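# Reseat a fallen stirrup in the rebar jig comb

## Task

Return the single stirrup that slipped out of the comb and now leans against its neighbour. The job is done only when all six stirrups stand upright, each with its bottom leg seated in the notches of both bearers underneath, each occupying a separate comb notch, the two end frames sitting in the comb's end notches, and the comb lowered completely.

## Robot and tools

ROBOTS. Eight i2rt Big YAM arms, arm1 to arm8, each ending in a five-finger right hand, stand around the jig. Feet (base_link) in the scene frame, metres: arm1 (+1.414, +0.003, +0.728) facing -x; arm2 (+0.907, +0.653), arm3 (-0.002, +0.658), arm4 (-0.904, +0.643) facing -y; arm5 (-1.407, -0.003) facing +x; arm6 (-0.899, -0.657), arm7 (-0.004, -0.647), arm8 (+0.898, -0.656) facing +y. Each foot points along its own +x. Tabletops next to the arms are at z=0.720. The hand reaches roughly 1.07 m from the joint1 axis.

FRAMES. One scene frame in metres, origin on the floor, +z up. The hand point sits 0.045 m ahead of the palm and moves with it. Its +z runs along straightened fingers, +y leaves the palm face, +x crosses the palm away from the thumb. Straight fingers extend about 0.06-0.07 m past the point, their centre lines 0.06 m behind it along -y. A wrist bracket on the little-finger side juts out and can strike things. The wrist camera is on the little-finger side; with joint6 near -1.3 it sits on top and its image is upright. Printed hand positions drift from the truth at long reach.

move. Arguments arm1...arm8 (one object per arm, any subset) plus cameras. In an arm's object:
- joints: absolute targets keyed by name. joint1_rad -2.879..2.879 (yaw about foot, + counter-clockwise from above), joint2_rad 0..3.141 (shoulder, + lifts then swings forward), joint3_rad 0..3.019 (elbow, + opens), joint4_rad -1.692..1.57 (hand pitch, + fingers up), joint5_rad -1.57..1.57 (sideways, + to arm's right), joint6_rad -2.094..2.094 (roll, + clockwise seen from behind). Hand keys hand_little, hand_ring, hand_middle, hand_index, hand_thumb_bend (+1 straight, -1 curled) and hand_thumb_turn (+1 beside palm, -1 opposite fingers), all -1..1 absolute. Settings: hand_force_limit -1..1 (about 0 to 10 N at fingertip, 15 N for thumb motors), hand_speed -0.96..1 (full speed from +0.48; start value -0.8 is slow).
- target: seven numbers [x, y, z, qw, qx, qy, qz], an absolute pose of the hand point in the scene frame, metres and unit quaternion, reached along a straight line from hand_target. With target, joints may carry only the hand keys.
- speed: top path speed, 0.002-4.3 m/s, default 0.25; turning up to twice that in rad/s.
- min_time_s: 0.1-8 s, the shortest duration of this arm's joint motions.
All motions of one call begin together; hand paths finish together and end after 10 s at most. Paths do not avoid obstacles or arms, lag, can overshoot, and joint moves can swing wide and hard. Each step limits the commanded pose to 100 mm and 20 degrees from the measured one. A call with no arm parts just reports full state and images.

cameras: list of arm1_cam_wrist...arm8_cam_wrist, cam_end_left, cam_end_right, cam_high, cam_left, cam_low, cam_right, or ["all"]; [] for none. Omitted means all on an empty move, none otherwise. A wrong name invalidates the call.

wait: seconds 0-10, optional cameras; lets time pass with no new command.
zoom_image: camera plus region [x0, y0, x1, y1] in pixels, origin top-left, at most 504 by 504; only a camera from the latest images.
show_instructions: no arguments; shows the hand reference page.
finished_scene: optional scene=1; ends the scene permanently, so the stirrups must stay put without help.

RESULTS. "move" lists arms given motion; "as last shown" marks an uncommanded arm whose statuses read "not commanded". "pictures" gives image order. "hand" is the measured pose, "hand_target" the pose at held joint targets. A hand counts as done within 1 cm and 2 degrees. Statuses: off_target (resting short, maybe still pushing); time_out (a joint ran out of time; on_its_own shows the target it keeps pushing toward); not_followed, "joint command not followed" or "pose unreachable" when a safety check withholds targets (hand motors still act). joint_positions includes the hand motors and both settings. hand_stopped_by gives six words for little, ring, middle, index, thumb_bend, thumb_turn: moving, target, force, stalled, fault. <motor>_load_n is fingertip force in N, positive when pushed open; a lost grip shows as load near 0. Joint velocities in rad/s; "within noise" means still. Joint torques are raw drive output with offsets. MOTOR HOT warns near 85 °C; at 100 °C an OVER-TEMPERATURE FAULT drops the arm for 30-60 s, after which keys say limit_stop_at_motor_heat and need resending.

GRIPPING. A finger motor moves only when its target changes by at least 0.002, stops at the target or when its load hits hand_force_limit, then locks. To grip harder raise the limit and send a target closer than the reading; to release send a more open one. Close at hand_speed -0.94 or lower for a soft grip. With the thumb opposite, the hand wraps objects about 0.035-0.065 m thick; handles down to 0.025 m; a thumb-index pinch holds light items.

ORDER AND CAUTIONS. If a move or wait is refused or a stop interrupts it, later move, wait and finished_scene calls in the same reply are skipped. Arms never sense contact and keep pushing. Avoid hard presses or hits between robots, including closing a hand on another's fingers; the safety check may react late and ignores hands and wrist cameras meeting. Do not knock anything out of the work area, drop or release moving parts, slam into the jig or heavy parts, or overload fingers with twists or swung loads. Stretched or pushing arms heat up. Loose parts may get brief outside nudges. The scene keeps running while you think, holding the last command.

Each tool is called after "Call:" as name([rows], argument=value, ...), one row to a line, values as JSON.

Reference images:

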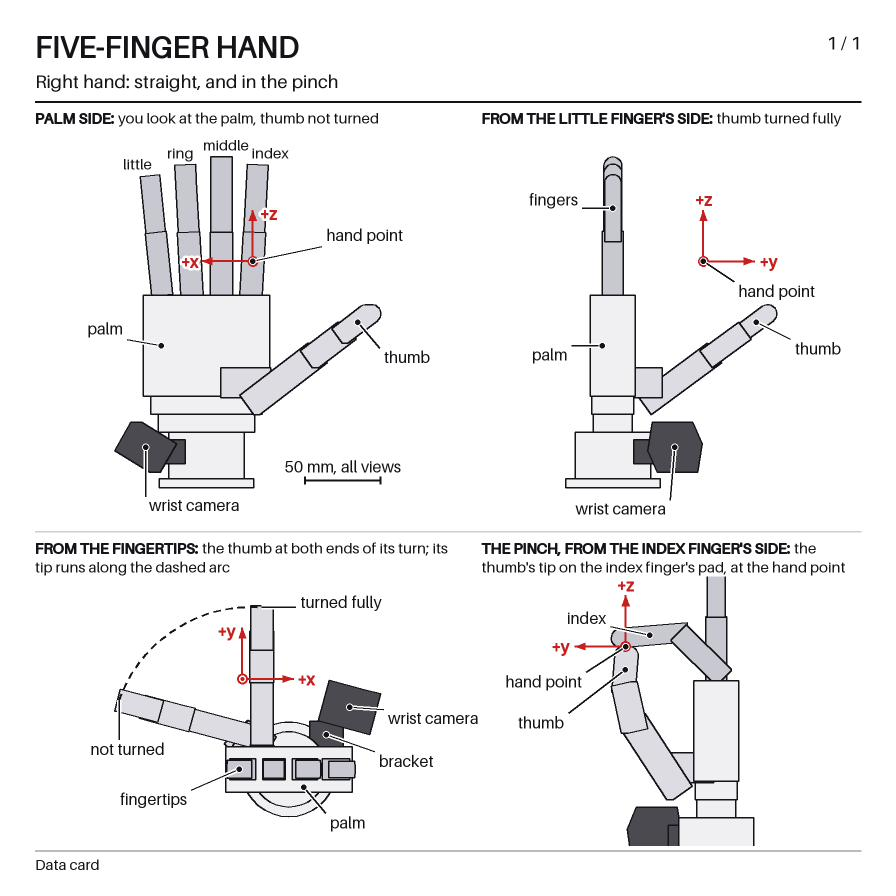

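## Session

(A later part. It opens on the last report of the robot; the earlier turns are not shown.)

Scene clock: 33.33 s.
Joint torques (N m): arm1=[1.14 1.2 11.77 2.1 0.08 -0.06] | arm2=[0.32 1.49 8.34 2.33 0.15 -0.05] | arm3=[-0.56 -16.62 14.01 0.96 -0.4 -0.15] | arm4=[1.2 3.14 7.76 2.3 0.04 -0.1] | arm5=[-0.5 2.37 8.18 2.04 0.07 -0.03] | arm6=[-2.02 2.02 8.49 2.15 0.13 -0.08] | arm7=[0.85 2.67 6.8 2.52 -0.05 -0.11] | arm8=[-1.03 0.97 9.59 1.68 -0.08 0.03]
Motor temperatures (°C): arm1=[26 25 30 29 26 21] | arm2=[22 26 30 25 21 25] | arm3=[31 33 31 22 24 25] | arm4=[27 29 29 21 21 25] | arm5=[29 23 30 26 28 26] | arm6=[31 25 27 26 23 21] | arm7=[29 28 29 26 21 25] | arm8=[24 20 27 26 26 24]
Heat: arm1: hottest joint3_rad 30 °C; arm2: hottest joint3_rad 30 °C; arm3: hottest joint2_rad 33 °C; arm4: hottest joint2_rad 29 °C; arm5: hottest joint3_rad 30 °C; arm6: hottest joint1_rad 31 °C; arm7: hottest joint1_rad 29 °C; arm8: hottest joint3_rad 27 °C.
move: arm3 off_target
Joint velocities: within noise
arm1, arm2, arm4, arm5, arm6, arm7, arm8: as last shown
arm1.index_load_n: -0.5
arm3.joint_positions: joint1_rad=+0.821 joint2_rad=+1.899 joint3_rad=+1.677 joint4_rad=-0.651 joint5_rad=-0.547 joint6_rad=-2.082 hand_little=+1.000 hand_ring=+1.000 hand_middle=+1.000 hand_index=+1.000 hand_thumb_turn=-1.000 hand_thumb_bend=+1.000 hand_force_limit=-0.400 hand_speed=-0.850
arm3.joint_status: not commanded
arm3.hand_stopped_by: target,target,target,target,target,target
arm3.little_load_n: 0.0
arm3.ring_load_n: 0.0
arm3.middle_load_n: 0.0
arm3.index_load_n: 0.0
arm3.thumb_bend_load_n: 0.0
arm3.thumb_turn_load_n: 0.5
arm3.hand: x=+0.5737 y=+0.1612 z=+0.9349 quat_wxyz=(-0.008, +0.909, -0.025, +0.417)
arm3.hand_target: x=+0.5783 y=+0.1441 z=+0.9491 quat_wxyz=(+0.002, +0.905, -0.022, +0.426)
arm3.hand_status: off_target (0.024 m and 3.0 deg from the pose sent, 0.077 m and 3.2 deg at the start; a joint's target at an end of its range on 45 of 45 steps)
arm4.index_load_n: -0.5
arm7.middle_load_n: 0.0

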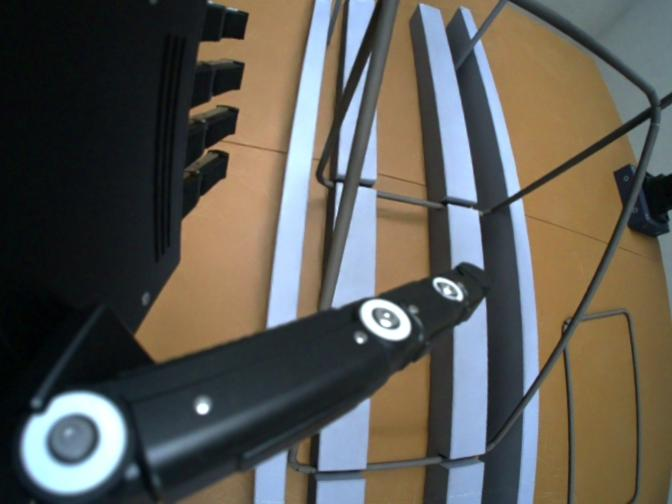

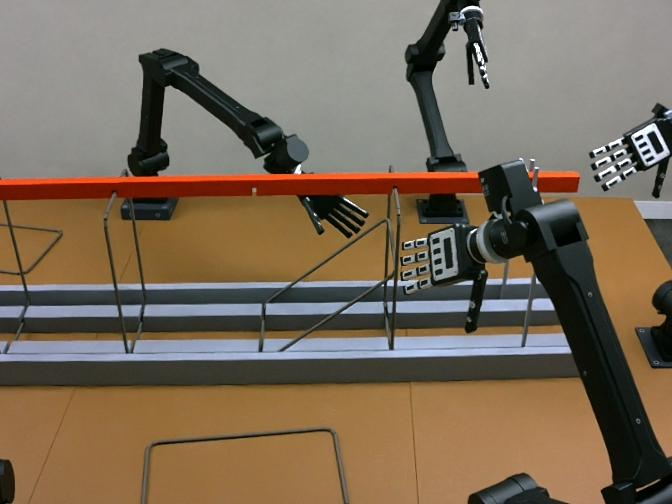

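Call:
move(arm3={"target": [0.579, 0.134, 0.949, 0.002, 0.905, -0.022, 0.426], "speed": 0.05})

Call:
move(arm3={"joints": {"hand_thumb_bend": 0.0, "hand_speed": -0.85, "hand_force_limit": -0.5}}, cameras=["arm3_cam_wrist", "cam_right"])

Call:
zoom_image(camera="arm3_cam_wrist", region=[180, 100, 560, 400])

Scene clock: 34.67 s.
Joint torques (N m): arm1=[1.2 1.9 11.78 1.88 0.12 -0.08] | arm2=[0.32 1.49 8.34 2.35 0.15 -0.05] | arm3=[-0.62 -16.79 14.26 0.95 -0.39 -0.15] | arm4=[1.14 3.14 7.75 2.32 0.05 -0.1] | arm5=[0.03 1.79 8.21 1.94 0.07 -0.06] | arm6=[-2.14 2.14 8.44 2.18 0.12 -0.09] | arm7=[0.73 2.78 6.84 2.43 -0.03 -0.11] | arm8=[-1.03 0.97 9.46 1.69 -0.09 0.02]
Motor temperatures (°C): arm1=[26 25 30 29 26 21] | arm2=[22 26 30 25 21 25] | arm3=[31 33 31 22 24 25] | arm4=[27 29 29 21 21 25] | arm5=[29 23 30 26 28 26] | arm6=[31 25 27 26 23 21] | arm7=[29 28 29 26 21 25] | arm8=[24 20 27 26 26 24]
Heat: arm1: hottest joint3_rad 30 °C; arm2: hottest joint3_rad 30 °C; arm3: hottest joint2_rad 33 °C; arm4: hottest joint2_rad 29 °C; arm5: hottest joint3_rad 30 °C; arm6: hottest joint1_rad 31 °C; arm7: hottest joint1_rad 29 °C; arm8: hottest joint3_rad 27 °C.
move: arm3 off_target
Joint velocities: within noise
arm1, arm2, arm4, arm5, arm6, arm7, arm8: as last shown
arm2.ring_load_n: 0.5
arm3.joint_positions: joint1_rad=+0.812 joint2_rad=+1.915 joint3_rad=+1.702 joint4_rad=-0.659 joint5_rad=-0.552 joint6_rad=-2.082 hand_little=+1.000 hand_ring=+1.000 hand_middle=+1.000 hand_index=+1.000 hand_thumb_turn=-1.000 hand_thumb_bend=+1.000 hand_force_limit=-0.400 hand_speed=-0.850
arm3.joint_status: not commanded
arm3.hand_stopped_by: target,target,target,target,target,target
arm3.little_load_n: 0.0
arm3.ring_load_n: 0.0
arm3.middle_load_n: 0.0
arm3.index_load_n: 0.0
arm3.thumb_bend_load_n: 0.0
arm3.thumb_turn_load_n: 0.0
arm3.hand: x=+0.5742 y=+0.1527 z=+0.9347 quat_wxyz=(-0.009, +0.908, -0.028, +0.418)
arm3.hand_target: x=+0.5779 y=+0.1348 z=+0.9488 quat_wxyz=(+0.003, +0.904, -0.026, +0.427)
arm3.hand_status: off_target (0.024 m and 1.7 deg from the pose sent, 0.031 m and 1.7 deg at the start; a joint's target at an end of its range on 29 of 29 steps)
arm4.index_load_n: 0.0
arm5.ring_load_n: 0.5
arm5.thumb_turn_load_n: 0.5
pictures: none

Scene clock: 39.80 s.
Joint torques (N m): arm1=[0.97 1.49 11.89 2.07 0.09 -0.07] | arm2=[0.26 1.49 8.35 2.35 0.15 -0.06] | arm3=[-0.56 -16.91 14.26 0.98 -0.41 -0.13] | arm4=[1.14 3.25 7.75 2.32 0.05 -0.11] | arm5=[-0.09 2.37 8.18 1.95 0.06 -0.04] | arm6=[-2.08 2.2 8.47 2.22 0.12 -0.09] | arm7=[0.85 2.78 6.76 2.47 -0.03 -0.12] | arm8=[-1.08 1.14 9.55 1.69 -0.09 0.01]
Motor temperatures (°C): arm1=[26 25 30 29 26 21] | arm2=[22 26 30 25 21 25] | arm3=[31 33 32 22 24 24] | arm4=[26 29 29 21 21 24] | arm5=[29 23 30 26 28 26] | arm6=[31 25 27 25 23 21] | arm7=[29 28 30 26 21 24] | arm8=[24 20 28 26 26 24]
Heat: arm1: hottest joint3_rad 30 °C; arm2: hottest joint3_rad 30 °C; arm3: hottest joint2_rad 33 °C; arm4: hottest joint2_rad 29 °C; arm5: hottest joint3_rad 30 °C; arm6: hottest joint1_rad 31 °C; arm7: hottest joint3_rad 30 °C; arm8: hottest joint3_rad 28 °C.
move: arm3 done
Joint velocities: within noise
arm1, arm2, arm4, arm5, arm6, arm7, arm8: as last shown
arm2.ring_load_n: 0.0
arm3.joint_positions: joint1_rad=+0.812 joint2_rad=+1.915 joint3_rad=+1.702 joint4_rad=-0.659 joint5_rad=-0.552 joint6_rad=-2.082 hand_little=+1.000 hand_ring=+1.000 hand_middle=+1.000 hand_index=+1.000 hand_thumb_turn=-1.000 hand_thumb_bend=+0.000 hand_force_limit=-0.500 hand_speed=-0.850
arm3.joint_status: all done
arm3.hand_stopped_by: target,target,target,target,target,target
arm3.little_load_n: 0.0
arm3.ring_load_n: 0.0
arm3.middle_load_n: 0.0
arm3.index_load_n: 0.0
arm3.thumb_bend_load_n: 0.0
arm3.thumb_turn_load_n: 0.0
arm3.hand: x=+0.5742 y=+0.1527 z=+0.9347 quat_wxyz=(-0.009, +0.908, -0.028, +0.418)
arm3.hand_target: x=+0.5779 y=+0.1347 z=+0.9488 quat_wxyz=(+0.003, +0.904, -0.026, +0.427)
arm3.hand_status: not commanded
arm5.ring_load_n: 0.0
arm5.thumb_turn_load_n: 0.0

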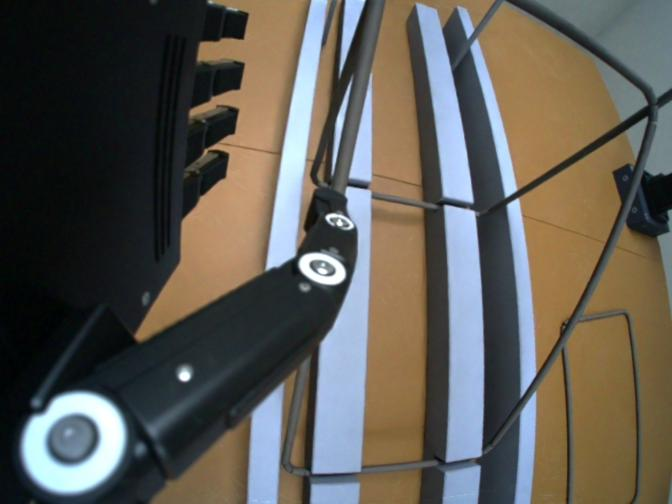

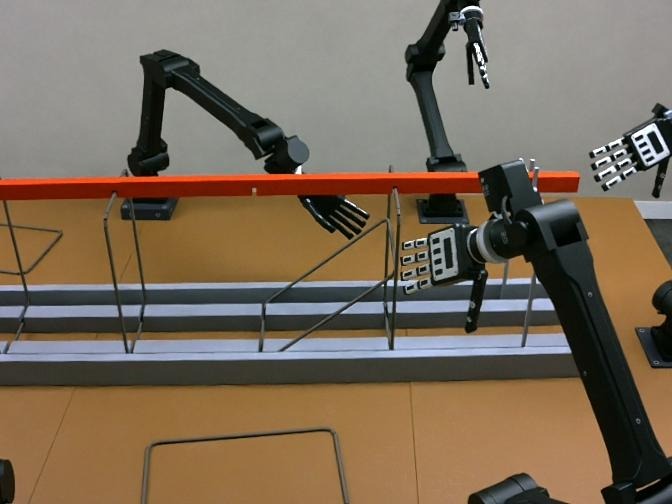

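Scaled by 1.326 from the camera's image (finer frame: 960x720).

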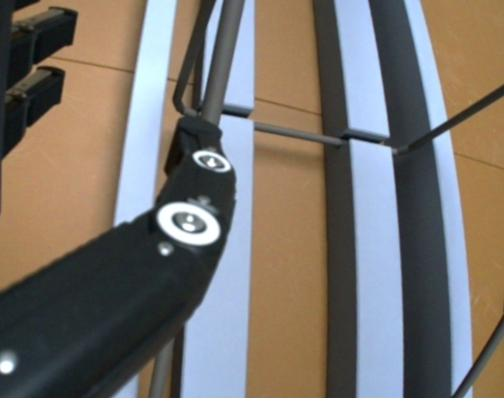

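Call:
move(arm3={"joints": {"hand_index": -0.15, "hand_middle": -0.15, "hand_ring": -0.15, "hand_speed": -0.85, "hand_force_limit": -0.5}}, cameras=["arm3_cam_wrist", "cam_right"])

Call:
zoom_image(camera="arm3_cam_wrist", region=[180, 100, 560, 400])

Scene clock: 43.17 s.
Joint torques (N m): arm1=[0.85 1.73 11.58 1.94 0.04 -0.01] | arm2=[0.32 1.49 8.35 2.33 0.15 -0.05] | arm3=[-0.73 -16.79 14.27 0.96 -0.38 -0.15] | arm4=[1.14 3.08 7.75 2.28 0.05 -0.09] | arm5=[-0.44 1.49 8.31 1.95 0.11 -0.07] | arm6=[-2.02 2.2 8.49 2.17 0.12 -0.07] | arm7=[0.32 2.61 6.8 2.45 -0.02 -0.14] | arm8=[-1.14 0.85 9.57 1.7 -0.1 0.01]
Motor temperatures (°C): arm1=[26 25 30 29 26 21] | arm2=[22 26 30 25 21 25] | arm3=[31 34 32 22 24 24] | arm4=[26 29 29 21 21 24] | arm5=[29 23 31 26 28 26] | arm6=[31 25 28 25 23 21] | arm7=[29 28 30 26 21 24] | arm8=[24 20 28 26 26 24]
Heat: arm1: hottest joint3_rad 30 °C; arm2: hottest joint3_rad 30 °C; arm3: hottest joint2_rad 34 °C; arm4: hottest joint2_rad 29 °C; arm5: hottest joint3_rad 31 °C; arm6: hottest joint1_rad 31 °C; arm7: hottest joint3_rad 30 °C; arm8: hottest joint3_rad 28 °C.
move: arm3 done
Joint velocities: within noise
arm1, arm2, arm4, arm5, arm6, arm7, arm8: as last shown
arm1.index_load_n: 0.0
arm2.thumb_bend_load_n: 0.5
arm3.joint_positions: joint1_rad=+0.812 joint2_rad=+1.915 joint3_rad=+1.702 joint4_rad=-0.659 joint5_rad=-0.552 joint6_rad=-2.082 hand_little=+1.000 hand_ring=-0.150 hand_middle=-0.150 hand_index=-0.150 hand_thumb_turn=-1.000 hand_thumb_bend=+0.000 hand_force_limit=-0.500 hand_speed=-0.850
arm3.joint_status: all done
arm3.hand_stopped_by: target,target,target,target,target,target
arm3.little_load_n: 0.0
arm3.ring_load_n: 0.0
arm3.middle_load_n: 0.0
arm3.index_load_n: 0.0
arm3.thumb_bend_load_n: 0.0
arm3.thumb_turn_load_n: 0.5
arm3.hand: x=+0.5743 y=+0.1527 z=+0.9347 quat_wxyz=(-0.009, +0.908, -0.028, +0.418)
arm3.hand_target: x=+0.5779 y=+0.1347 z=+0.9489 quat_wxyz=(+0.003, +0.904, -0.025, +0.427)
arm3.hand_status: not commanded
arm7.ring_load_n: -0.5

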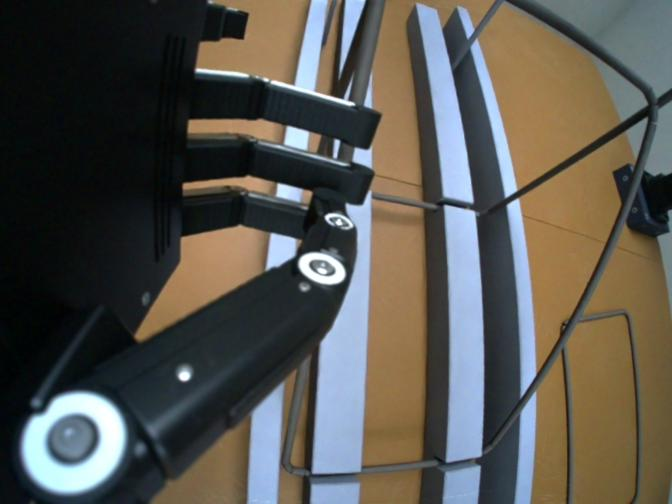

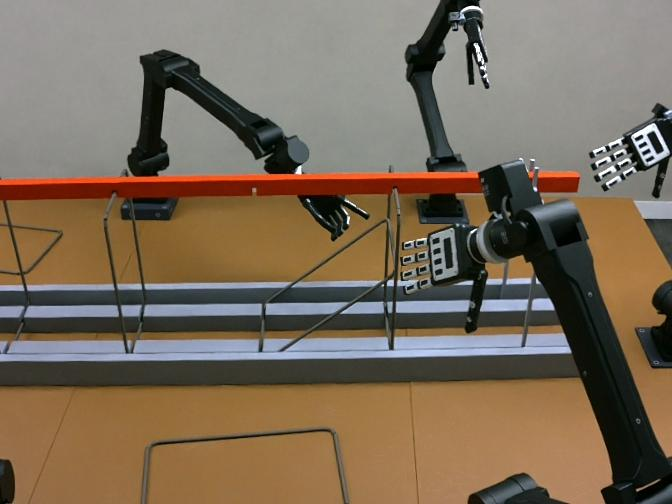

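Scaled by 1.326 from the camera's image (finer frame: 960x720).

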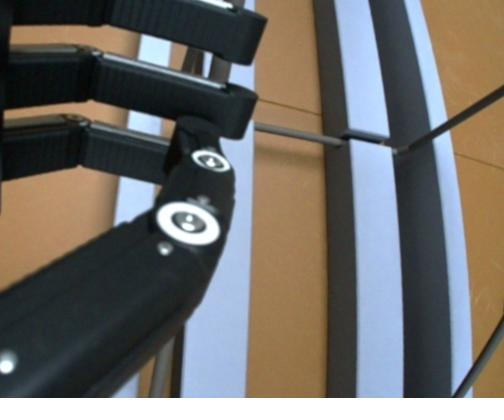

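Call:
move(arm3={"joints": {"hand_index": 1.0, "hand_middle": 1.0, "hand_ring": 1.0, "hand_speed": -0.7}})

Call:
move(arm3={"target": [0.594, 0.132, 0.936, 0.003, 0.904, -0.026, 0.427], "speed": 0.05}, cameras=["arm3_cam_wrist", "cam_right"])

Call:
zoom_image(camera="arm3_cam_wrist", region=[180, 100, 560, 400])

Scene clock: 46.27 s.
Joint torques (N m): arm1=[0.67 1.67 11.49 2.02 0.07 0.02] | arm2=[0.32 1.55 8.35 2.33 0.15 -0.06] | arm3=[-0.67 -16.62 14.26 0.98 -0.38 -0.14] | arm4=[1.2 3.02 7.75 2.32 0.04 -0.1] | arm5=[-0.5 2.08 8.02 2 0.06 -0.05] | arm6=[-2.02 1.96 8.49 2.19 0.11 -0.09] | arm7=[0.73 2.73 6.82 2.44 -0.03 -0.13] | arm8=[-1.14 1.03 9.59 1.68 -0.08 0.03]
Motor temperatures (°C): arm1=[26 25 30 29 26 21] | arm2=[22 26 31 25 21 25] | arm3=[31 34 32 22 24 24] | arm4=[26 29 29 21 21 24] | arm5=[29 23 31 26 28 26] | arm6=[30 25 28 25 23 21] | arm7=[29 28 30 26 21 24] | arm8=[24 20 28 26 26 24]
Heat: arm1: hottest joint3_rad 30 °C; arm2: hottest joint3_rad 31 °C; arm3: hottest joint2_rad 34 °C; arm4: hottest joint2_rad 29 °C; arm5: hottest joint3_rad 31 °C; arm6: hottest joint1_rad 30 °C; arm7: hottest joint3_rad 30 °C; arm8: hottest joint3_rad 28 °C.
move: arm3 done
Joint velocities: within noise
arm1.joint_positions: joint1_rad=+0.473 joint2_rad=+0.613 joint3_rad=+1.400 joint4_rad=-1.303 joint5_rad=+0.288 joint6_rad=-1.017 hand_little=+1.000 hand_ring=+1.000 hand_middle=+1.000 hand_index=+1.000 hand_thumb_turn=+1.000 hand_thumb_bend=+1.000 hand_force_limit=+0.000 hand_speed=-0.800
arm1.joint_status: not commanded
arm1.hand_stopped_by: target,target,target,target,target,target
arm1.little_load_n: 0.0
arm1.ring_load_n: 0.0
arm1.middle_load_n: 0.0
arm1.index_load_n: 0.0
arm1.thumb_bend_load_n: 0.0
arm1.thumb_turn_load_n: 0.0
arm1.hand: x=+1.1860 y=-0.0135 z=+1.2284 quat_wxyz=(+0.494, -0.106, -0.852, +0.138)
arm1.hand_target: x=+1.1870 y=-0.0129 z=+1.2380 quat_wxyz=(+0.503, -0.107, -0.846, +0.144)
arm1.hand_status: not commanded
arm2.joint_positions: joint1_rad=+0.234 joint2_rad=+0.646 joint3_rad=+1.454 joint4_rad=-1.245 joint5_rad=+0.211 joint6_rad=-1.078 hand_little=+1.000 hand_ring=+1.000 hand_middle=+1.000 hand_index=+1.000 hand_thumb_turn=+1.000 hand_thumb_bend=+1.000 hand_force_limit=+0.000 hand_speed=-0.800
arm2.joint_status: not commanded
arm2.hand_stopped_by: target,target,target,target,target,target
arm2.little_load_n: 0.0
arm2.ring_load_n: 0.0
arm2.middle_load_n: -0.5
arm2.index_load_n: 0.0
arm2.thumb_bend_load_n: 0.0
arm2.thumb_turn_load_n: 0.0
arm2.hand: x=+0.8873 y=+0.4155 z=+1.2573 quat_wxyz=(+0.297, +0.472, -0.692, +0.460)
arm2.hand_target: x=+0.8869 y=+0.4168 z=+1.2686 quat_wxyz=(+0.301, +0.466, -0.687, +0.470)
arm2.hand_status: not commanded
arm3.joint_positions: joint1_rad=+0.812 joint2_rad=+1.915 joint3_rad=+1.702 joint4_rad=-0.659 joint5_rad=-0.552 joint6_rad=-2.082 hand_little=+1.000 hand_ring=+1.000 hand_middle=+1.000 hand_index=+1.000 hand_thumb_turn=-1.000 hand_thumb_bend=+0.000 hand_force_limit=-0.500 hand_speed=-0.700
arm3.joint_status: all done
arm3.hand_stopped_by: target,target,target,target,target,target
arm3.little_load_n: 0.0
arm3.ring_load_n: 0.0
arm3.middle_load_n: 0.0
arm3.index_load_n: 0.0
arm3.thumb_bend_load_n: 0.0
arm3.thumb_turn_load_n: 0.5
arm3.hand: x=+0.5743 y=+0.1527 z=+0.9347 quat_wxyz=(-0.009, +0.908, -0.028, +0.418)
arm3.hand_target: x=+0.5779 y=+0.1347 z=+0.9488 quat_wxyz=(+0.003, +0.904, -0.025, +0.427)
arm3.hand_status: not commanded
arm4.joint_positions: joint1_rad=+0.384 joint2_rad=+0.552 joint3_rad=+1.350 joint4_rad=-1.286 joint5_rad=+0.102 joint6_rad=-0.981 hand_little=+1.000 hand_ring=+1.000 hand_middle=+1.000 hand_index=+1.000 hand_thumb_turn=+1.000 hand_thumb_bend=+1.000 hand_force_limit=+0.000 hand_speed=-0.800
arm4.joint_status: not commanded
arm4.hand_stopped_by: target,target,target,target,target,target
arm4.little_load_n: 0.0
arm4.ring_load_n: 0.0
arm4.middle_load_n: 0.0
arm4.index_load_n: 0.0
arm4.thumb_bend_load_n: 0.0
arm4.thumb_turn_load_n: 0.0
arm4.hand: x=-0.8792 y=+0.4314 z=+1.2836 quat_wxyz=(+0.195, +0.515, -0.683, +0.479)
arm4.hand_target: x=-0.8796 y=+0.4322 z=+1.2924 quat_wxyz=(+0.197, +0.511, -0.679, +0.488)
arm4.hand_status: not commanded
arm5.joint_positions: joint1_rad=+0.098 joint2_rad=+0.650 joint3_rad=+1.435 joint4_rad=-1.275 joint5_rad=+0.139 joint6_rad=-1.336 hand_little=+1.000 hand_ring=+1.000 hand_middle=+1.000 hand_index=+1.000 hand_thumb_turn=+1.000 hand_thumb_bend=+1.000 hand_force_limit=+0.000 hand_speed=-0.800
arm5.joint_status: not commanded
arm5.hand_stopped_by: target,target,target,target,target,target
arm5.little_load_n: 0.0
arm5.ring_load_n: 0.0
arm5.middle_load_n: 0.0
arm5.index_load_n: 0.0
arm5.thumb_bend_load_n: 0.0
arm5.thumb_turn_load_n: 0.0
arm5.hand: x=-1.1677 y=-0.0576 z=+1.2974 quat_wxyz=(-0.025, +0.847, -0.095, +0.522)
arm5.hand_target: x=-1.1690 y=-0.0577 z=+1.3064 quat_wxyz=(-0.027, +0.842, -0.095, +0.531)
arm5.hand_status: not commanded
arm6.joint_positions: joint1_rad=-0.123 joint2_rad=+0.630 joint3_rad=+1.447 joint4_rad=-1.200 joint5_rad=+0.216 joint6_rad=-1.427 hand_little=+1.000 hand_ring=+1.000 hand_middle=+1.000 hand_index=+1.000 hand_thumb_turn=+1.000 hand_thumb_bend=+1.000 hand_force_limit=+0.000 hand_speed=-0.800
arm6.joint_status: not commanded
arm6.hand_stopped_by: target,target,target,target,target,target
arm6.little_load_n: 0.0
arm6.ring_load_n: 0.0
arm6.middle_load_n: 0.0
arm6.index_load_n: 0.0
arm6.thumb_bend_load_n: 0.0
arm6.thumb_turn_load_n: 0.0
arm6.hand: x=-0.7750 y=-0.4274 z=+1.2815 quat_wxyz=(-0.330, +0.693, +0.455, +0.451)
arm6.hand_target: x=-0.7752 y=-0.4293 z=+1.2898 quat_wxyz=(-0.337, +0.690, +0.451, +0.456)
arm6.hand_status: not commanded
arm7.joint_positions: joint1_rad=+0.184 joint2_rad=+0.572 joint3_rad=+1.384 joint4_rad=-1.227 joint5_rad=+0.000 joint6_rad=-0.962 hand_little=+1.000 hand_ring=+1.000 hand_middle=+1.000 hand_index=+1.000 hand_thumb_turn=+1.000 hand_thumb_bend=+1.000 hand_force_limit=+0.000 hand_speed=-0.800
arm7.joint_status: not commanded
arm7.hand_stopped_by: target,target,target,target,target,target
arm7.little_load_n: 0.0
arm7.ring_load_n: 0.0
arm7.middle_load_n: 0.0
arm7.index_load_n: 0.0
arm7.thumb_bend_load_n: 0.0
arm7.thumb_turn_load_n: 0.0
arm7.hand: x=-0.0190 y=-0.4192 z=+1.2830 quat_wxyz=(-0.506, +0.699, +0.463, +0.201)
arm7.hand_target: x=-0.0188 y=-0.4202 z=+1.2935 quat_wxyz=(-0.515, +0.694, +0.459, +0.205)
arm7.hand_status: not commanded
arm8.joint_positions: joint1_rad=+0.438 joint2_rad=+0.629 joint3_rad=+1.389 joint4_rad=-1.436 joint5_rad=-0.267 joint6_rad=-1.361 hand_little=+1.000 hand_ring=+1.000 hand_middle=+1.000 hand_index=+1.000 hand_thumb_turn=+1.000 hand_thumb_bend=+1.000 hand_force_limit=+0.000 hand_speed=-0.800
arm8.joint_status: not commanded
arm8.hand_stopped_by: target,target,target,target,target,target
arm8.little_load_n: 0.0
arm8.ring_load_n: 0.0
arm8.middle_load_n: 0.0
arm8.index_load_n: 0.0
arm8.thumb_bend_load_n: 0.0
arm8.thumb_turn_load_n: 0.0
arm8.hand: x=+0.7925 y=-0.4643 z=+1.2355 quat_wxyz=(-0.439, +0.493, +0.747, +0.079)
arm8.hand_target: x=+0.7923 y=-0.4642 z=+1.2459 quat_wxyz=(-0.448, +0.489, +0.744, +0.085)
arm8.hand_status: not commanded
pictures: none

Scene clock: 47.30 s.
Joint torques (N m): arm1=[1.38 1.61 11.59 2.03 0.08 -0.05] | arm2=[0.26 1.49 8.35 2.35 0.15 -0.05] | arm3=[0.32 -17.44 14.26 1.83 -0.18 0] | arm4=[1.08 3.08 7.76 2.32 0.05 -0.1] | arm5=[-0.38 2.78 8.13 1.98 0.09 -0.03] | arm6=[-1.96 2.02 8.53 2.19 0.11 -0.09] | arm7=[0.67 2.43 6.84 2.44 -0.04 -0.12] | arm8=[-1.2 1.08 9.58 1.66 -0.1 0.02]
Motor temperatures (°C): arm1=[26 25 30 29 26 21] | arm2=[22 26 31 25 21 25] | arm3=[31 34 32 22 24 24] | arm4=[26 29 29 21 21 24] | arm5=[29 23 31 26 28 26] | arm6=[30 25 28 25 23 21] | arm7=[29 28 30 26 21 24] | arm8=[24 20 28 26 26 24]
Heat: arm1: hottest joint3_rad 30 °C; arm2: hottest joint3_rad 31 °C; arm3: hottest joint2_rad 34 °C; arm4: hottest joint2_rad 29 °C; arm5: hottest joint3_rad 31 °C; arm6: hottest joint1_rad 30 °C; arm7: hottest joint3_rad 30 °C; arm8: hottest joint3_rad 28 °C.
move: arm3 off_target
Joint velocities: within noise
arm1, arm2, arm4, arm5, arm6, arm7, arm8: as last shown
arm2.middle_load_n: 0.0
arm3.joint_positions: joint1_rad=+0.812 joint2_rad=+1.957 joint3_rad=+1.723 joint4_rad=-0.659 joint5_rad=-0.548 joint6_rad=-2.082 hand_little=+1.000 hand_ring=+1.000 hand_middle=+1.000 hand_index=+1.000 hand_thumb_turn=-1.000 hand_thumb_bend=+0.000 hand_force_limit=-0.500 hand_speed=-0.700
arm3.joint_status: not commanded
arm3.hand_stopped_by: target,target,target,target,target,target
arm3.little_load_n: 0.0
arm3.ring_load_n: -0.5
arm3.middle_load_n: 0.0
arm3.index_load_n: 0.0
arm3.thumb_bend_load_n: 0.0
arm3.thumb_turn_load_n: 0.0
arm3.hand: x=+0.5793 y=+0.1467 z=+0.9149 quat_wxyz=(-0.013, +0.911, -0.031, +0.410)
arm3.hand_target: x=+0.5926 y=+0.1331 z=+0.9363 quat_wxyz=(+0.003, +0.904, -0.026, +0.427)
arm3.hand_status: off_target (0.030 m and 2.9 deg from the pose sent, 0.029 m and 1.7 deg at the start)
arm7.thumb_turn_load_n: -0.5

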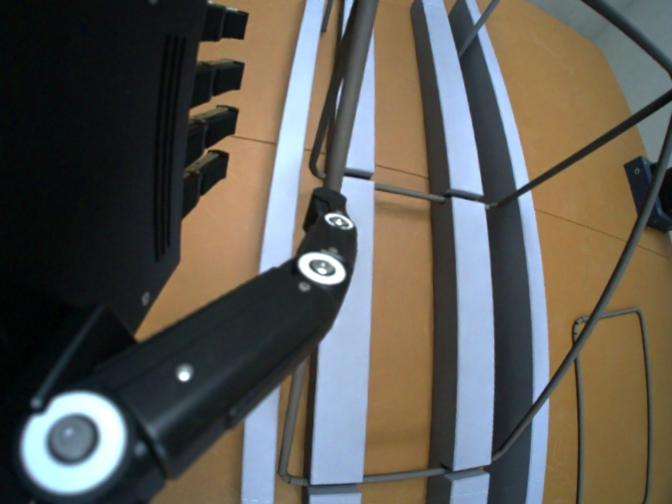

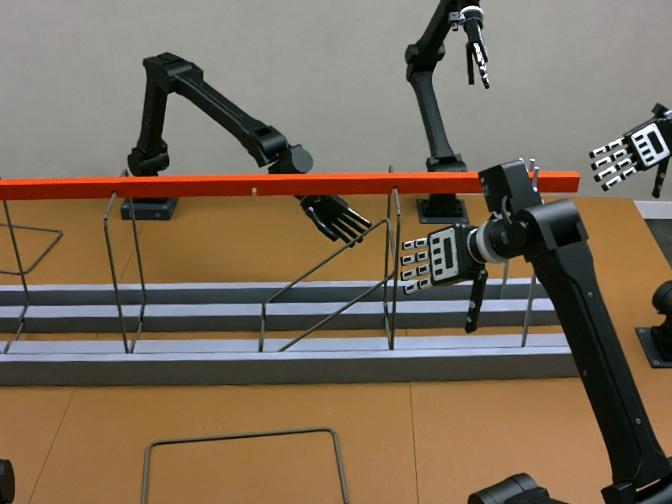

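Scaled by 1.326 from the camera's image (finer frame: 960x720).

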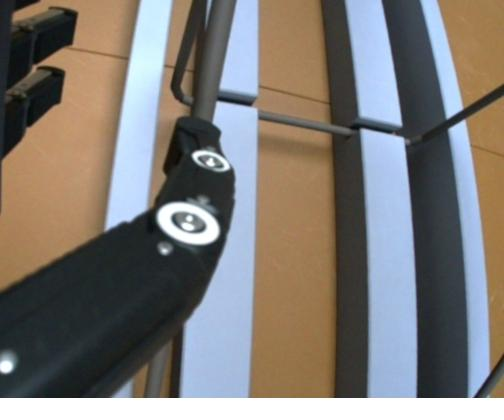

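Call:
move(arm3={"joints": {"hand_index": -0.1, "hand_middle": -0.1, "hand_ring": -0.1, "hand_speed": -0.85, "hand_force_limit": -0.5}}, cameras=["arm3_cam_wrist", "cam_right"])

Call:
zoom_image(camera="arm3_cam_wrist", region=[180, 100, 560, 400])

Scene clock: 51.53 s.
Joint torques (N m): arm1=[0.79 2.14 11.78 2.04 0.08 -0.03] | arm2=[0.32 1.49 8.34 2.33 0.15 -0.05] | arm3=[0.44 -17.9 14.27 1.87 -0.04 -0.02] | arm4=[1.2 3.08 7.72 2.37 0.05 -0.08] | arm5=[-0.26 2.37 8.27 1.96 0.11 -0.07] | arm6=[-2.2 2.14 8.47 2.19 0.12 -0.09] | arm7=[0.56 2.43 6.78 2.48 -0.05 -0.13] | arm8=[-1.32 0.85 9.54 1.73 -0.08 0.02]
Motor temperatures (°C): arm1=[26 25 30 29 26 21] | arm2=[22 25 31 25 21 25] | arm3=[31 34 33 22 24 24] | arm4=[26 29 29 21 21 24] | arm5=[29 23 31 26 28 26] | arm6=[30 25 28 25 23 21] | arm7=[29 28 30 26 21 24] | arm8=[24 20 28 26 26 24]
Heat: arm1: hottest joint3_rad 30 °C; arm2: hottest joint3_rad 31 °C; arm3: hottest joint2_rad 34 °C; arm4: hottest joint2_rad 29 °C; arm5: hottest joint3_rad 31 °C; arm6: hottest joint1_rad 30 °C; arm7: hottest joint3_rad 30 °C; arm8: hottest joint3_rad 28 °C.
move: arm3 off_target
Joint velocities: within noise
arm1, arm2, arm4, arm5, arm6, arm7, arm8: as last shown
arm3.joint_positions: joint1_rad=+0.813 joint2_rad=+1.959 joint3_rad=+1.723 joint4_rad=-0.659 joint5_rad=-0.551 joint6_rad=-2.082 hand_little=+1.000 hand_ring=+0.252 hand_middle=+0.210 hand_index=+0.098 hand_thumb_turn=-1.000 hand_thumb_bend=+0.000 hand_force_limit=-0.500 hand_speed=-0.850
arm3.joint_status: hand_ring off_target (ended at +0.252, target -0.100); hand_middle off_target (ended at +0.210, target -0.100); hand_index off_target (ended at +0.098, target -0.100); the others done
arm3.hand_stopped_by: target,force,force,force,target,target
arm3.little_load_n: 0.0
arm3.ring_load_n: 0.0
arm3.middle_load_n: 0.0
arm3.index_load_n: 1.5
arm3.thumb_bend_load_n: 0.0
arm3.thumb_turn_load_n: 0.0
arm3.hand: x=+0.5803 y=+0.1479 z=+0.9136 quat_wxyz=(-0.016, +0.911, -0.031, +0.410)
arm3.hand_target: x=+0.5927 y=+0.1333 z=+0.9366 quat_wxyz=(+0.003, +0.904, -0.026, +0.427)
arm3.hand_status: not commanded
arm5.ring_load_n: -0.5
arm6.middle_load_n: 0.5
arm7.thumb_turn_load_n: 0.0

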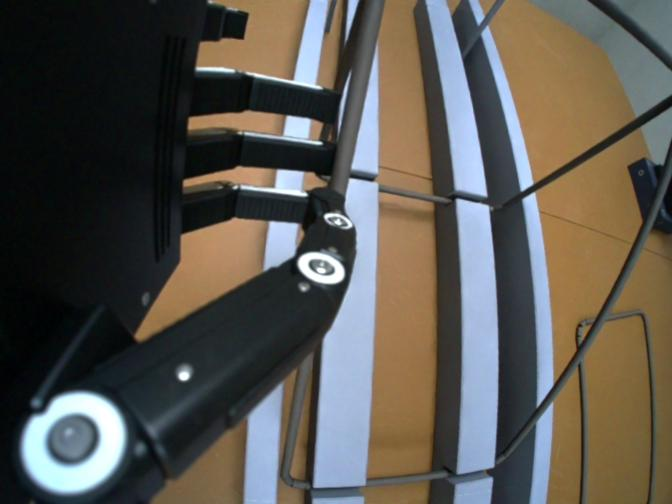

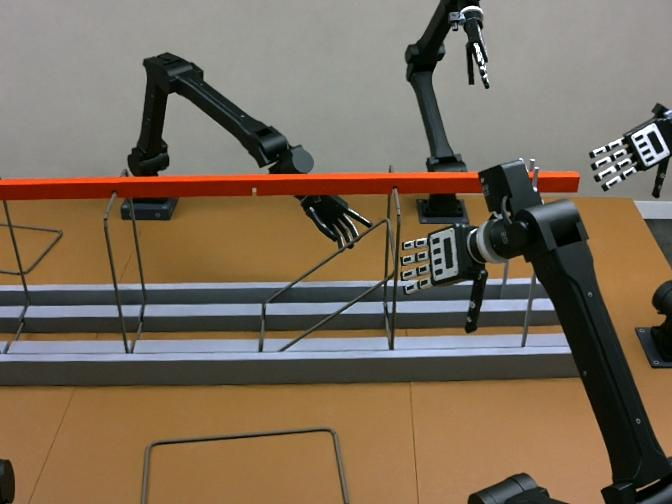

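Scaled by 1.326 from the camera's image (finer frame: 960x720).

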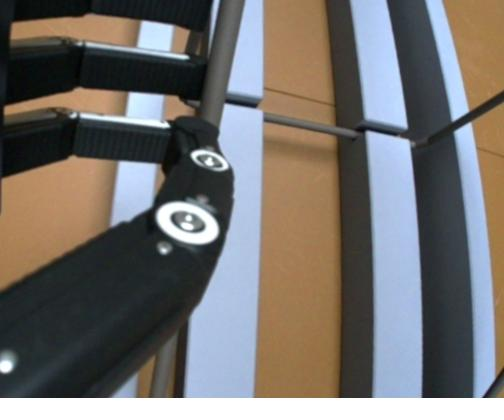

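Call:
move(arm3={"joints": {"hand_index": 0.6, "hand_middle": 0.6, "hand_ring": 0.6, "hand_speed": -0.7}}, cameras=[])

Call:
move(arm3={"target": [0.600, 0.121, 0.931, 0.003, 0.904, -0.026, 0.427], "speed": 0.05}, cameras=["arm3_cam_wrist"])

Call:
zoom_image(camera="arm3_cam_wrist", region=[180, 100, 560, 400])

Scene clock: 53.30 s.
Joint torques (N m): arm1=[0.73 1.96 11.77 1.65 0.12 -0.06] | arm2=[0.26 1.49 8.35 2.35 0.15 -0.05] | arm3=[0.32 -17.9 14.12 1.87 -0.17 -0.01] | arm4=[1.2 3.08 7.77 2.3 0.05 -0.1] | arm5=[-0.44 2.43 8.03 1.92 0.08 -0.06] | arm6=[-2.02 2.08 8.5 2.18 0.11 -0.08] | arm7=[0.5 2.73 6.82 2.44 -0.04 -0.12] | arm8=[-0.91 1.14 9.59 1.68 -0.09 0.01]
Motor temperatures (°C): arm1=[26 25 30 29 26 21] | arm2=[22 25 31 25 21 25] | arm3=[31 34 33 22 24 24] | arm4=[26 29 29 21 21 24] | arm5=[29 23 31 26 28 26] | arm6=[30 25 28 25 23 21] | arm7=[29 28 30 26 21 24] | arm8=[24 20 28 26 26 24]
Heat: arm1: hottest joint3_rad 30 °C; arm2: hottest joint3_rad 31 °C; arm3: hottest joint2_rad 34 °C; arm4: hottest joint2_rad 29 °C; arm5: hottest joint3_rad 31 °C; arm6: hottest joint1_rad 30 °C; arm7: hottest joint3_rad 30 °C; arm8: hottest joint3_rad 28 °C.
move: arm3 done
Joint velocities: within noise
arm1, arm2, arm4, arm5, arm6, arm7, arm8: as last shown
arm1.thumb_bend_load_n: 0.5
arm3.joint_positions: joint1_rad=+0.813 joint2_rad=+1.959 joint3_rad=+1.724 joint4_rad=-0.659 joint5_rad=-0.548 joint6_rad=-2.082 hand_little=+1.000 hand_ring=+0.600 hand_middle=+0.600 hand_index=+0.600 hand_thumb_turn=-1.000 hand_thumb_bend=+0.000 hand_force_limit=-0.500 hand_speed=-0.700
arm3.joint_status: all done
arm3.hand_stopped_by: target,target,target,target,target,target
arm3.little_load_n: 0.0
arm3.ring_load_n: 0.0
arm3.middle_load_n: 0.0
arm3.index_load_n: 0.0
arm3.thumb_bend_load_n: 0.0
arm3.thumb_turn_load_n: 0.0
arm3.hand: x=+0.5802 y=+0.1470 z=+0.9143 quat_wxyz=(-0.014, +0.911, -0.031, +0.410)
arm3.hand_target: x=+0.5927 y=+0.1333 z=+0.9365 quat_wxyz=(+0.003, +0.904, -0.026, +0.427)
arm3.hand_status: not commanded
arm5.ring_load_n: 0.0
arm6.little_load_n: -0.5
arm6.middle_load_n: 0.0

Scene clock: 54.40 s.
Joint torques (N m): arm1=[1.26 2.55 11.47 2 0.09 -0.06] | arm2=[0.26 1.49 8.35 2.35 0.15 -0.05] | arm3=[-0.03 -17.9 14.19 1.48 -0.29 -0.06] | arm4=[1.14 3.14 7.79 2.32 0.05 -0.1] | arm5=[-0.38 2.08 8.21 1.92 0.08 -0.03] | arm6=[-1.96 2.14 8.5 2.22 0.11 -0.09] | arm7=[0.67 2.55 6.78 2.43 -0.03 -0.12] | arm8=[-1.14 1.08 9.51 1.72 -0.09 0.01]
Motor temperatures (°C): arm1=[26 25 30 29 26 21] | arm2=[22 25 31 25 21 25] | arm3=[31 34 33 22 24 24] | arm4=[26 29 30 21 21 24] | arm5=[29 23 31 26 28 25] | arm6=[30 25 28 25 23 21] | arm7=[29 28 30 26 21 24] | arm8=[24 20 28 26 26 24]
Heat: arm1: hottest joint3_rad 30 °C; arm2: hottest joint3_rad 31 °C; arm3: hottest joint2_rad 34 °C; arm4: hottest joint3_rad 30 °C; arm5: hottest joint3_rad 31 °C; arm6: hottest joint1_rad 30 °C; arm7: hottest joint3_rad 30 °C; arm8: hottest joint3_rad 28 °C.
move: arm3 off_target
Joint velocities: within noise
arm1, arm2, arm4, arm5, arm6, arm7, arm8: as last shown
arm1.thumb_bend_load_n: 0.0
arm2.ring_load_n: -0.5
arm2.thumb_turn_load_n: 0.5
arm3.joint_positions: joint1_rad=+0.813 joint2_rad=+1.991 joint3_rad=+1.770 joint4_rad=-0.659 joint5_rad=-0.548 joint6_rad=-2.082 hand_little=+1.000 hand_ring=+0.600 hand_middle=+0.600 hand_index=+0.600 hand_thumb_turn=-1.000 hand_thumb_bend=+0.000 hand_force_limit=-0.500 hand_speed=-0.700
arm3.joint_status: not commanded
arm3.hand_stopped_by: target,target,target,target,target,target
arm3.little_load_n: 0.0
arm3.ring_load_n: 0.0
arm3.middle_load_n: 0.0
arm3.index_load_n: 0.0
arm3.thumb_bend_load_n: -0.5
arm3.thumb_turn_load_n: 0.0
arm3.hand: x=+0.5904 y=+0.1370 z=+0.9149 quat_wxyz=(-0.010, +0.910, -0.029, +0.414)
arm3.hand_target: x=+0.5990 y=+0.1220 z=+0.9313 quat_wxyz=(+0.003, +0.904, -0.026, +0.427)
arm3.hand_status: off_target (0.025 m and 2.2 deg from the pose sent, 0.037 m and 3.0 deg at the start)
arm4.index_load_n: -0.5
arm6.little_load_n: 0.0
arm8.thumb_turn_load_n: 0.5

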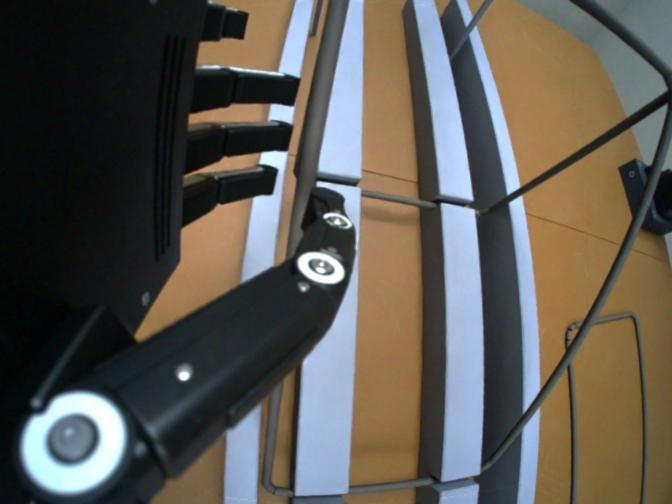

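Scaled by 1.326 from the camera's image (finer frame: 960x720).

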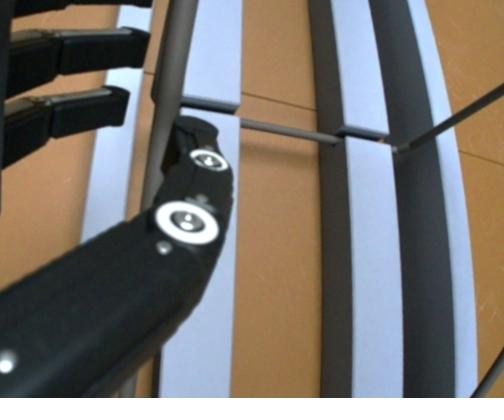

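Call:
move(arm3={"joints": {"hand_index": -0.15, "hand_middle": -0.15, "hand_ring": -0.15, "hand_speed": -0.87, "hand_force_limit": -0.5}}, cameras=["arm3_cam_wrist", "cam_right"])

Call:
zoom_image(camera="arm3_cam_wrist", region=[180, 100, 560, 400])

Scene clock: 56.93 s.
Joint torques (N m): arm1=[0.5 2.08 11.81 1.87 0.15 -0.01] | arm2=[0.26 1.49 8.35 2.35 0.15 -0.06] | arm3=[-0.15 -18.32 14.19 1.46 -0.15 -0.05] | arm4=[1.2 3.19 7.79 2.29 0.04 -0.08] | arm5=[-0.32 2.2 8.14 2.03 0.08 -0.04] | arm6=[-1.96 2.08 8.53 2.18 0.12 -0.09] | arm7=[0.62 2.84 6.87 2.44 -0.03 -0.12] | arm8=[-1.14 0.79 9.55 1.63 -0.08 0.01]
Motor temperatures (°C): arm1=[26 25 30 29 26 21] | arm2=[22 25 31 25 21 25] | arm3=[31 34 33 22 24 24] | arm4=[26 29 30 21 21 24] | arm5=[29 23 31 26 28 25] | arm6=[30 25 28 25 23 21] | arm7=[29 28 30 26 21 24] | arm8=[24 20 28 26 26 24]
Heat: arm1: hottest joint3_rad 30 °C; arm2: hottest joint3_rad 31 °C; arm3: hottest joint2_rad 34 °C; arm4: hottest joint3_rad 30 °C; arm5: hottest joint3_rad 31 °C; arm6: hottest joint1_rad 30 °C; arm7: hottest joint3_rad 30 °C; arm8: hottest joint3_rad 28 °C.
move: arm3 off_target
Joint velocities: within noise
arm1, arm2, arm4, arm5, arm6, arm7, arm8: as last shown
arm2.ring_load_n: 0.0
arm2.thumb_turn_load_n: 0.0
arm3.joint_positions: joint1_rad=+0.813 joint2_rad=+1.997 joint3_rad=+1.770 joint4_rad=-0.659 joint5_rad=-0.552 joint6_rad=-2.082 hand_little=+1.000 hand_ring=+0.264 hand_middle=+0.167 hand_index=+0.083 hand_thumb_turn=-1.000 hand_thumb_bend=+0.000 hand_force_limit=-0.500 hand_speed=-0.870
arm3.joint_status: hand_ring off_target (ended at +0.264, target -0.150); hand_middle off_target (ended at +0.167, target -0.150); hand_index off_target (ended at +0.083, target -0.150); the others done
arm3.hand_stopped_by: target,force,force,force,target,target
arm3.little_load_n: 0.0
arm3.ring_load_n: 0.0
arm3.middle_load_n: 0.0
arm3.index_load_n: 1.5
arm3.thumb_bend_load_n: 0.0
arm3.thumb_turn_load_n: 0.0
arm3.hand: x=+0.5910 y=+0.1376 z=+0.9106 quat_wxyz=(-0.013, +0.910, -0.029, +0.413)
arm3.hand_target: x=+0.5990 y=+0.1220 z=+0.9310 quat_wxyz=(+0.003, +0.904, -0.026, +0.427)
arm3.hand_status: not commanded
arm4.ring_load_n: -0.5
arm4.index_load_n: 0.0
arm8.thumb_turn_load_n: 0.0

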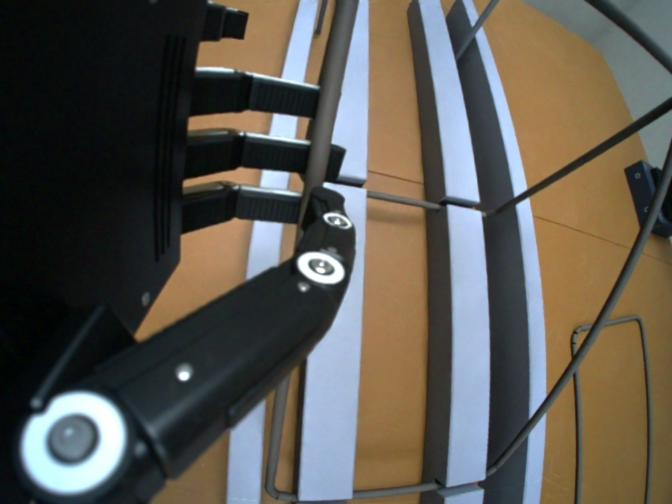

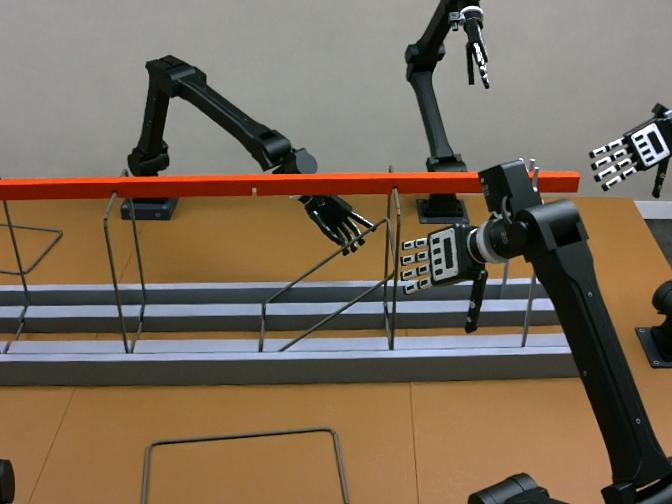

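Scaled by 1.326 from the camera's image (finer frame: 960x720).

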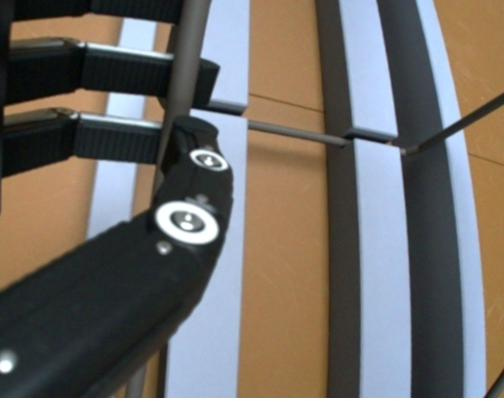

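Call:
move(arm3={"joints": {"hand_thumb_bend": -0.5, "hand_speed": -0.87, "hand_force_limit": -0.5}}, cameras=["arm3_cam_wrist"])

Call:
move(arm3={"joints": {"hand_index": -0.3, "hand_middle": -0.3, "hand_ring": -0.3, "hand_speed": -0.87, "hand_force_limit": -0.2}}, cameras=["arm3_cam_wrist", "cam_right"])

Call:
zoom_image(camera="arm3_cam_wrist", region=[180, 50, 560, 350])

Scene clock: 60.60 s.
Joint torques (N m): arm1=[0.32 2.32 11.63 1.91 0.05 -0.09] | arm2=[0.26 1.49 8.35 2.35 0.15 -0.05] | arm3=[-0.21 -18.37 14.13 1.46 -0.14 -0.06] | arm4=[1.2 3.14 7.75 2.33 0.04 -0.09] | arm5=[-0.32 2.08 8.14 2.03 0.06 -0.03] | arm6=[-2.02 2.08 8.49 2.17 0.12 -0.08] | arm7=[0.67 2.55 6.86 2.58 -0.04 -0.13] | arm8=[-1.08 0.91 9.5 1.7 -0.09 0.01]
Motor temperatures (°C): arm1=[26 25 30 29 26 21] | arm2=[22 25 31 25 21 25] | arm3=[31 34 34 22 24 24] | arm4=[26 29 30 21 21 24] | arm5=[29 23 31 26 28 25] | arm6=[30 25 28 25 23 21] | arm7=[29 28 30 26 21 24] | arm8=[24 20 29 26 26 24]
Heat: arm1: hottest joint3_rad 30 °C; arm2: hottest joint3_rad 31 °C; arm3: hottest joint2_rad 34 °C; arm4: hottest joint3_rad 30 °C; arm5: hottest joint3_rad 31 °C; arm6: hottest joint1_rad 30 °C; arm7: hottest joint3_rad 30 °C; arm8: hottest joint3_rad 29 °C.
move: arm3 done
Joint velocities: within noise
arm1, arm2, arm4, arm5, arm6, arm7, arm8: as last shown
arm3.joint_positions: joint1_rad=+0.813 joint2_rad=+1.997 joint3_rad=+1.770 joint4_rad=-0.659 joint5_rad=-0.552 joint6_rad=-2.082 hand_little=+1.000 hand_ring=+0.264 hand_middle=+0.167 hand_index=+0.083 hand_thumb_turn=-1.000 hand_thumb_bend=-0.500 hand_force_limit=-0.500 hand_speed=-0.870
arm3.joint_status: all done
arm3.hand_stopped_by: target,force,force,force,target,target
arm3.little_load_n: 0.0
arm3.ring_load_n: 0.0
arm3.middle_load_n: 0.0
arm3.index_load_n: 1.5
arm3.thumb_bend_load_n: 0.5
arm3.thumb_turn_load_n: 0.0
arm3.hand: x=+0.5910 y=+0.1376 z=+0.9106 quat_wxyz=(-0.013, +0.910, -0.029, +0.413)
arm3.hand_target: x=+0.5990 y=+0.1220 z=+0.9310 quat_wxyz=(+0.003, +0.904, -0.026, +0.427)
arm3.hand_status: not commanded
arm4.ring_load_n: 0.0

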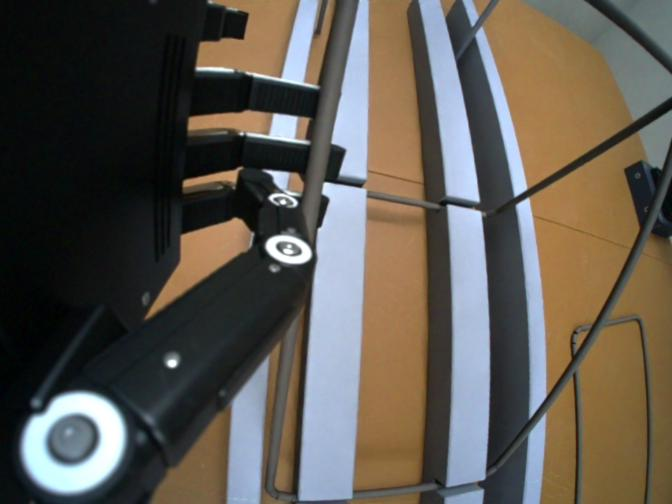

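Scene clock: 62.63 s.
Joint torques (N m): arm1=[1.08 1.73 11.7 1.99 0.09 -0.03] | arm2=[0.26 1.49 8.35 2.35 0.15 -0.05] | arm3=[0.15 -19.25 14.12 1.46 -0.02 -0.07] | arm4=[1.2 3.02 7.76 2.29 0.05 -0.1] | arm5=[-0.32 1.67 8.21 1.96 0.09 -0.09] | arm6=[-2.02 2.08 8.47 2.19 0.11 -0.08] | arm7=[0.67 2.67 6.8 2.48 -0.03 -0.12] | arm8=[-0.85 1.2 9.52 1.69 -0.1 0.02]
Motor temperatures (°C): arm1=[26 25 31 29 26 21] | arm2=[22 25 31 25 21 25] | arm3=[31 34 34 22 24 24] | arm4=[26 29 30 21 21 24] | arm5=[29 23 31 26 28 25] | arm6=[30 25 28 25 23 21] | arm7=[29 28 30 26 21 24] | arm8=[24 20 29 26 26 24]
Heat: arm1: hottest joint3_rad 31 °C; arm2: hottest joint3_rad 31 °C; arm3: hottest joint2_rad 34 °C; arm4: hottest joint3_rad 30 °C; arm5: hottest joint3_rad 31 °C; arm6: hottest joint1_rad 30 °C; arm7: hottest joint3_rad 30 °C; arm8: hottest joint3_rad 29 °C.
move: arm3 done
Joint velocities: within noise
arm1, arm2, arm4, arm5, arm6, arm7, arm8: as last shown
arm2.thumb_bend_load_n: -0.5
arm3.joint_positions: joint1_rad=+0.813 joint2_rad=+2.006 joint3_rad=+1.770 joint4_rad=-0.659 joint5_rad=-0.555 joint6_rad=-2.082 hand_little=+1.000 hand_ring=-0.299 hand_middle=-0.289 hand_index=-0.299 hand_thumb_turn=-1.000 hand_thumb_bend=-0.500 hand_force_limit=-0.200 hand_speed=-0.870
arm3.joint_status: all done
arm3.hand_stopped_by: target,target,force,force,target,target
arm3.little_load_n: 0.0
arm3.ring_load_n: 3.0
arm3.middle_load_n: 3.0
arm3.index_load_n: 1.5
arm3.thumb_bend_load_n: 0.5
arm3.thumb_turn_load_n: 0.0
arm3.hand: x=+0.5915 y=+0.1381 z=+0.9037 quat_wxyz=(-0.017, +0.911, -0.030, +0.411)
arm3.hand_target: x=+0.5990 y=+0.1220 z=+0.9313 quat_wxyz=(+0.003, +0.904, -0.026, +0.427)
arm3.hand_status: not commanded
arm4.index_load_n: -0.5
arm7.thumb_turn_load_n: -0.5

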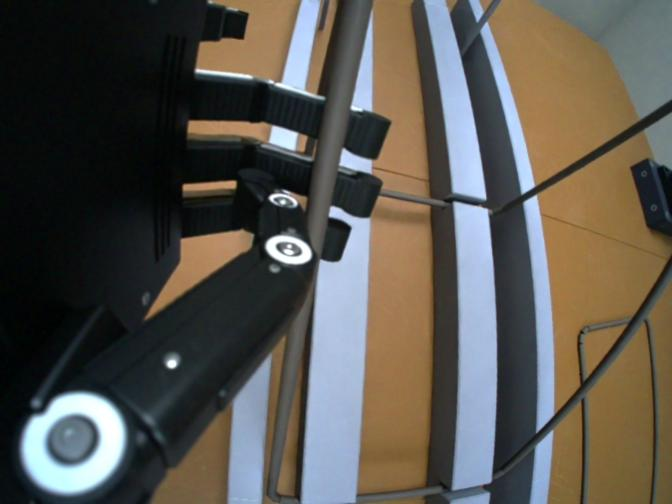

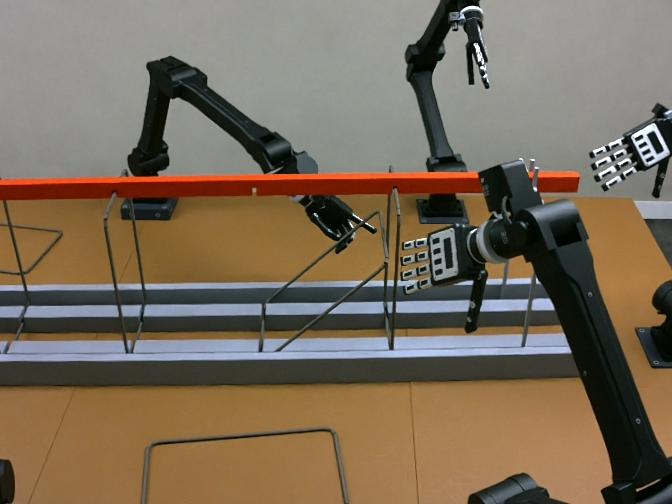

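Scaled by 1.326 from the camera's image (finer frame: 960x720).

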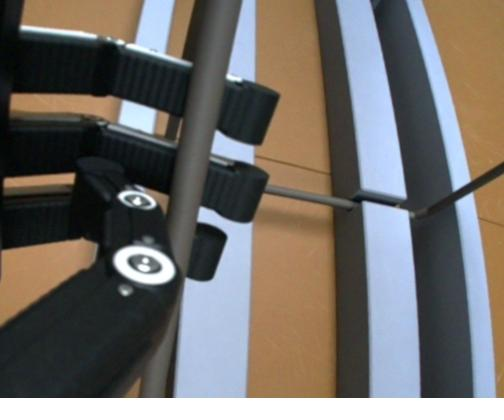

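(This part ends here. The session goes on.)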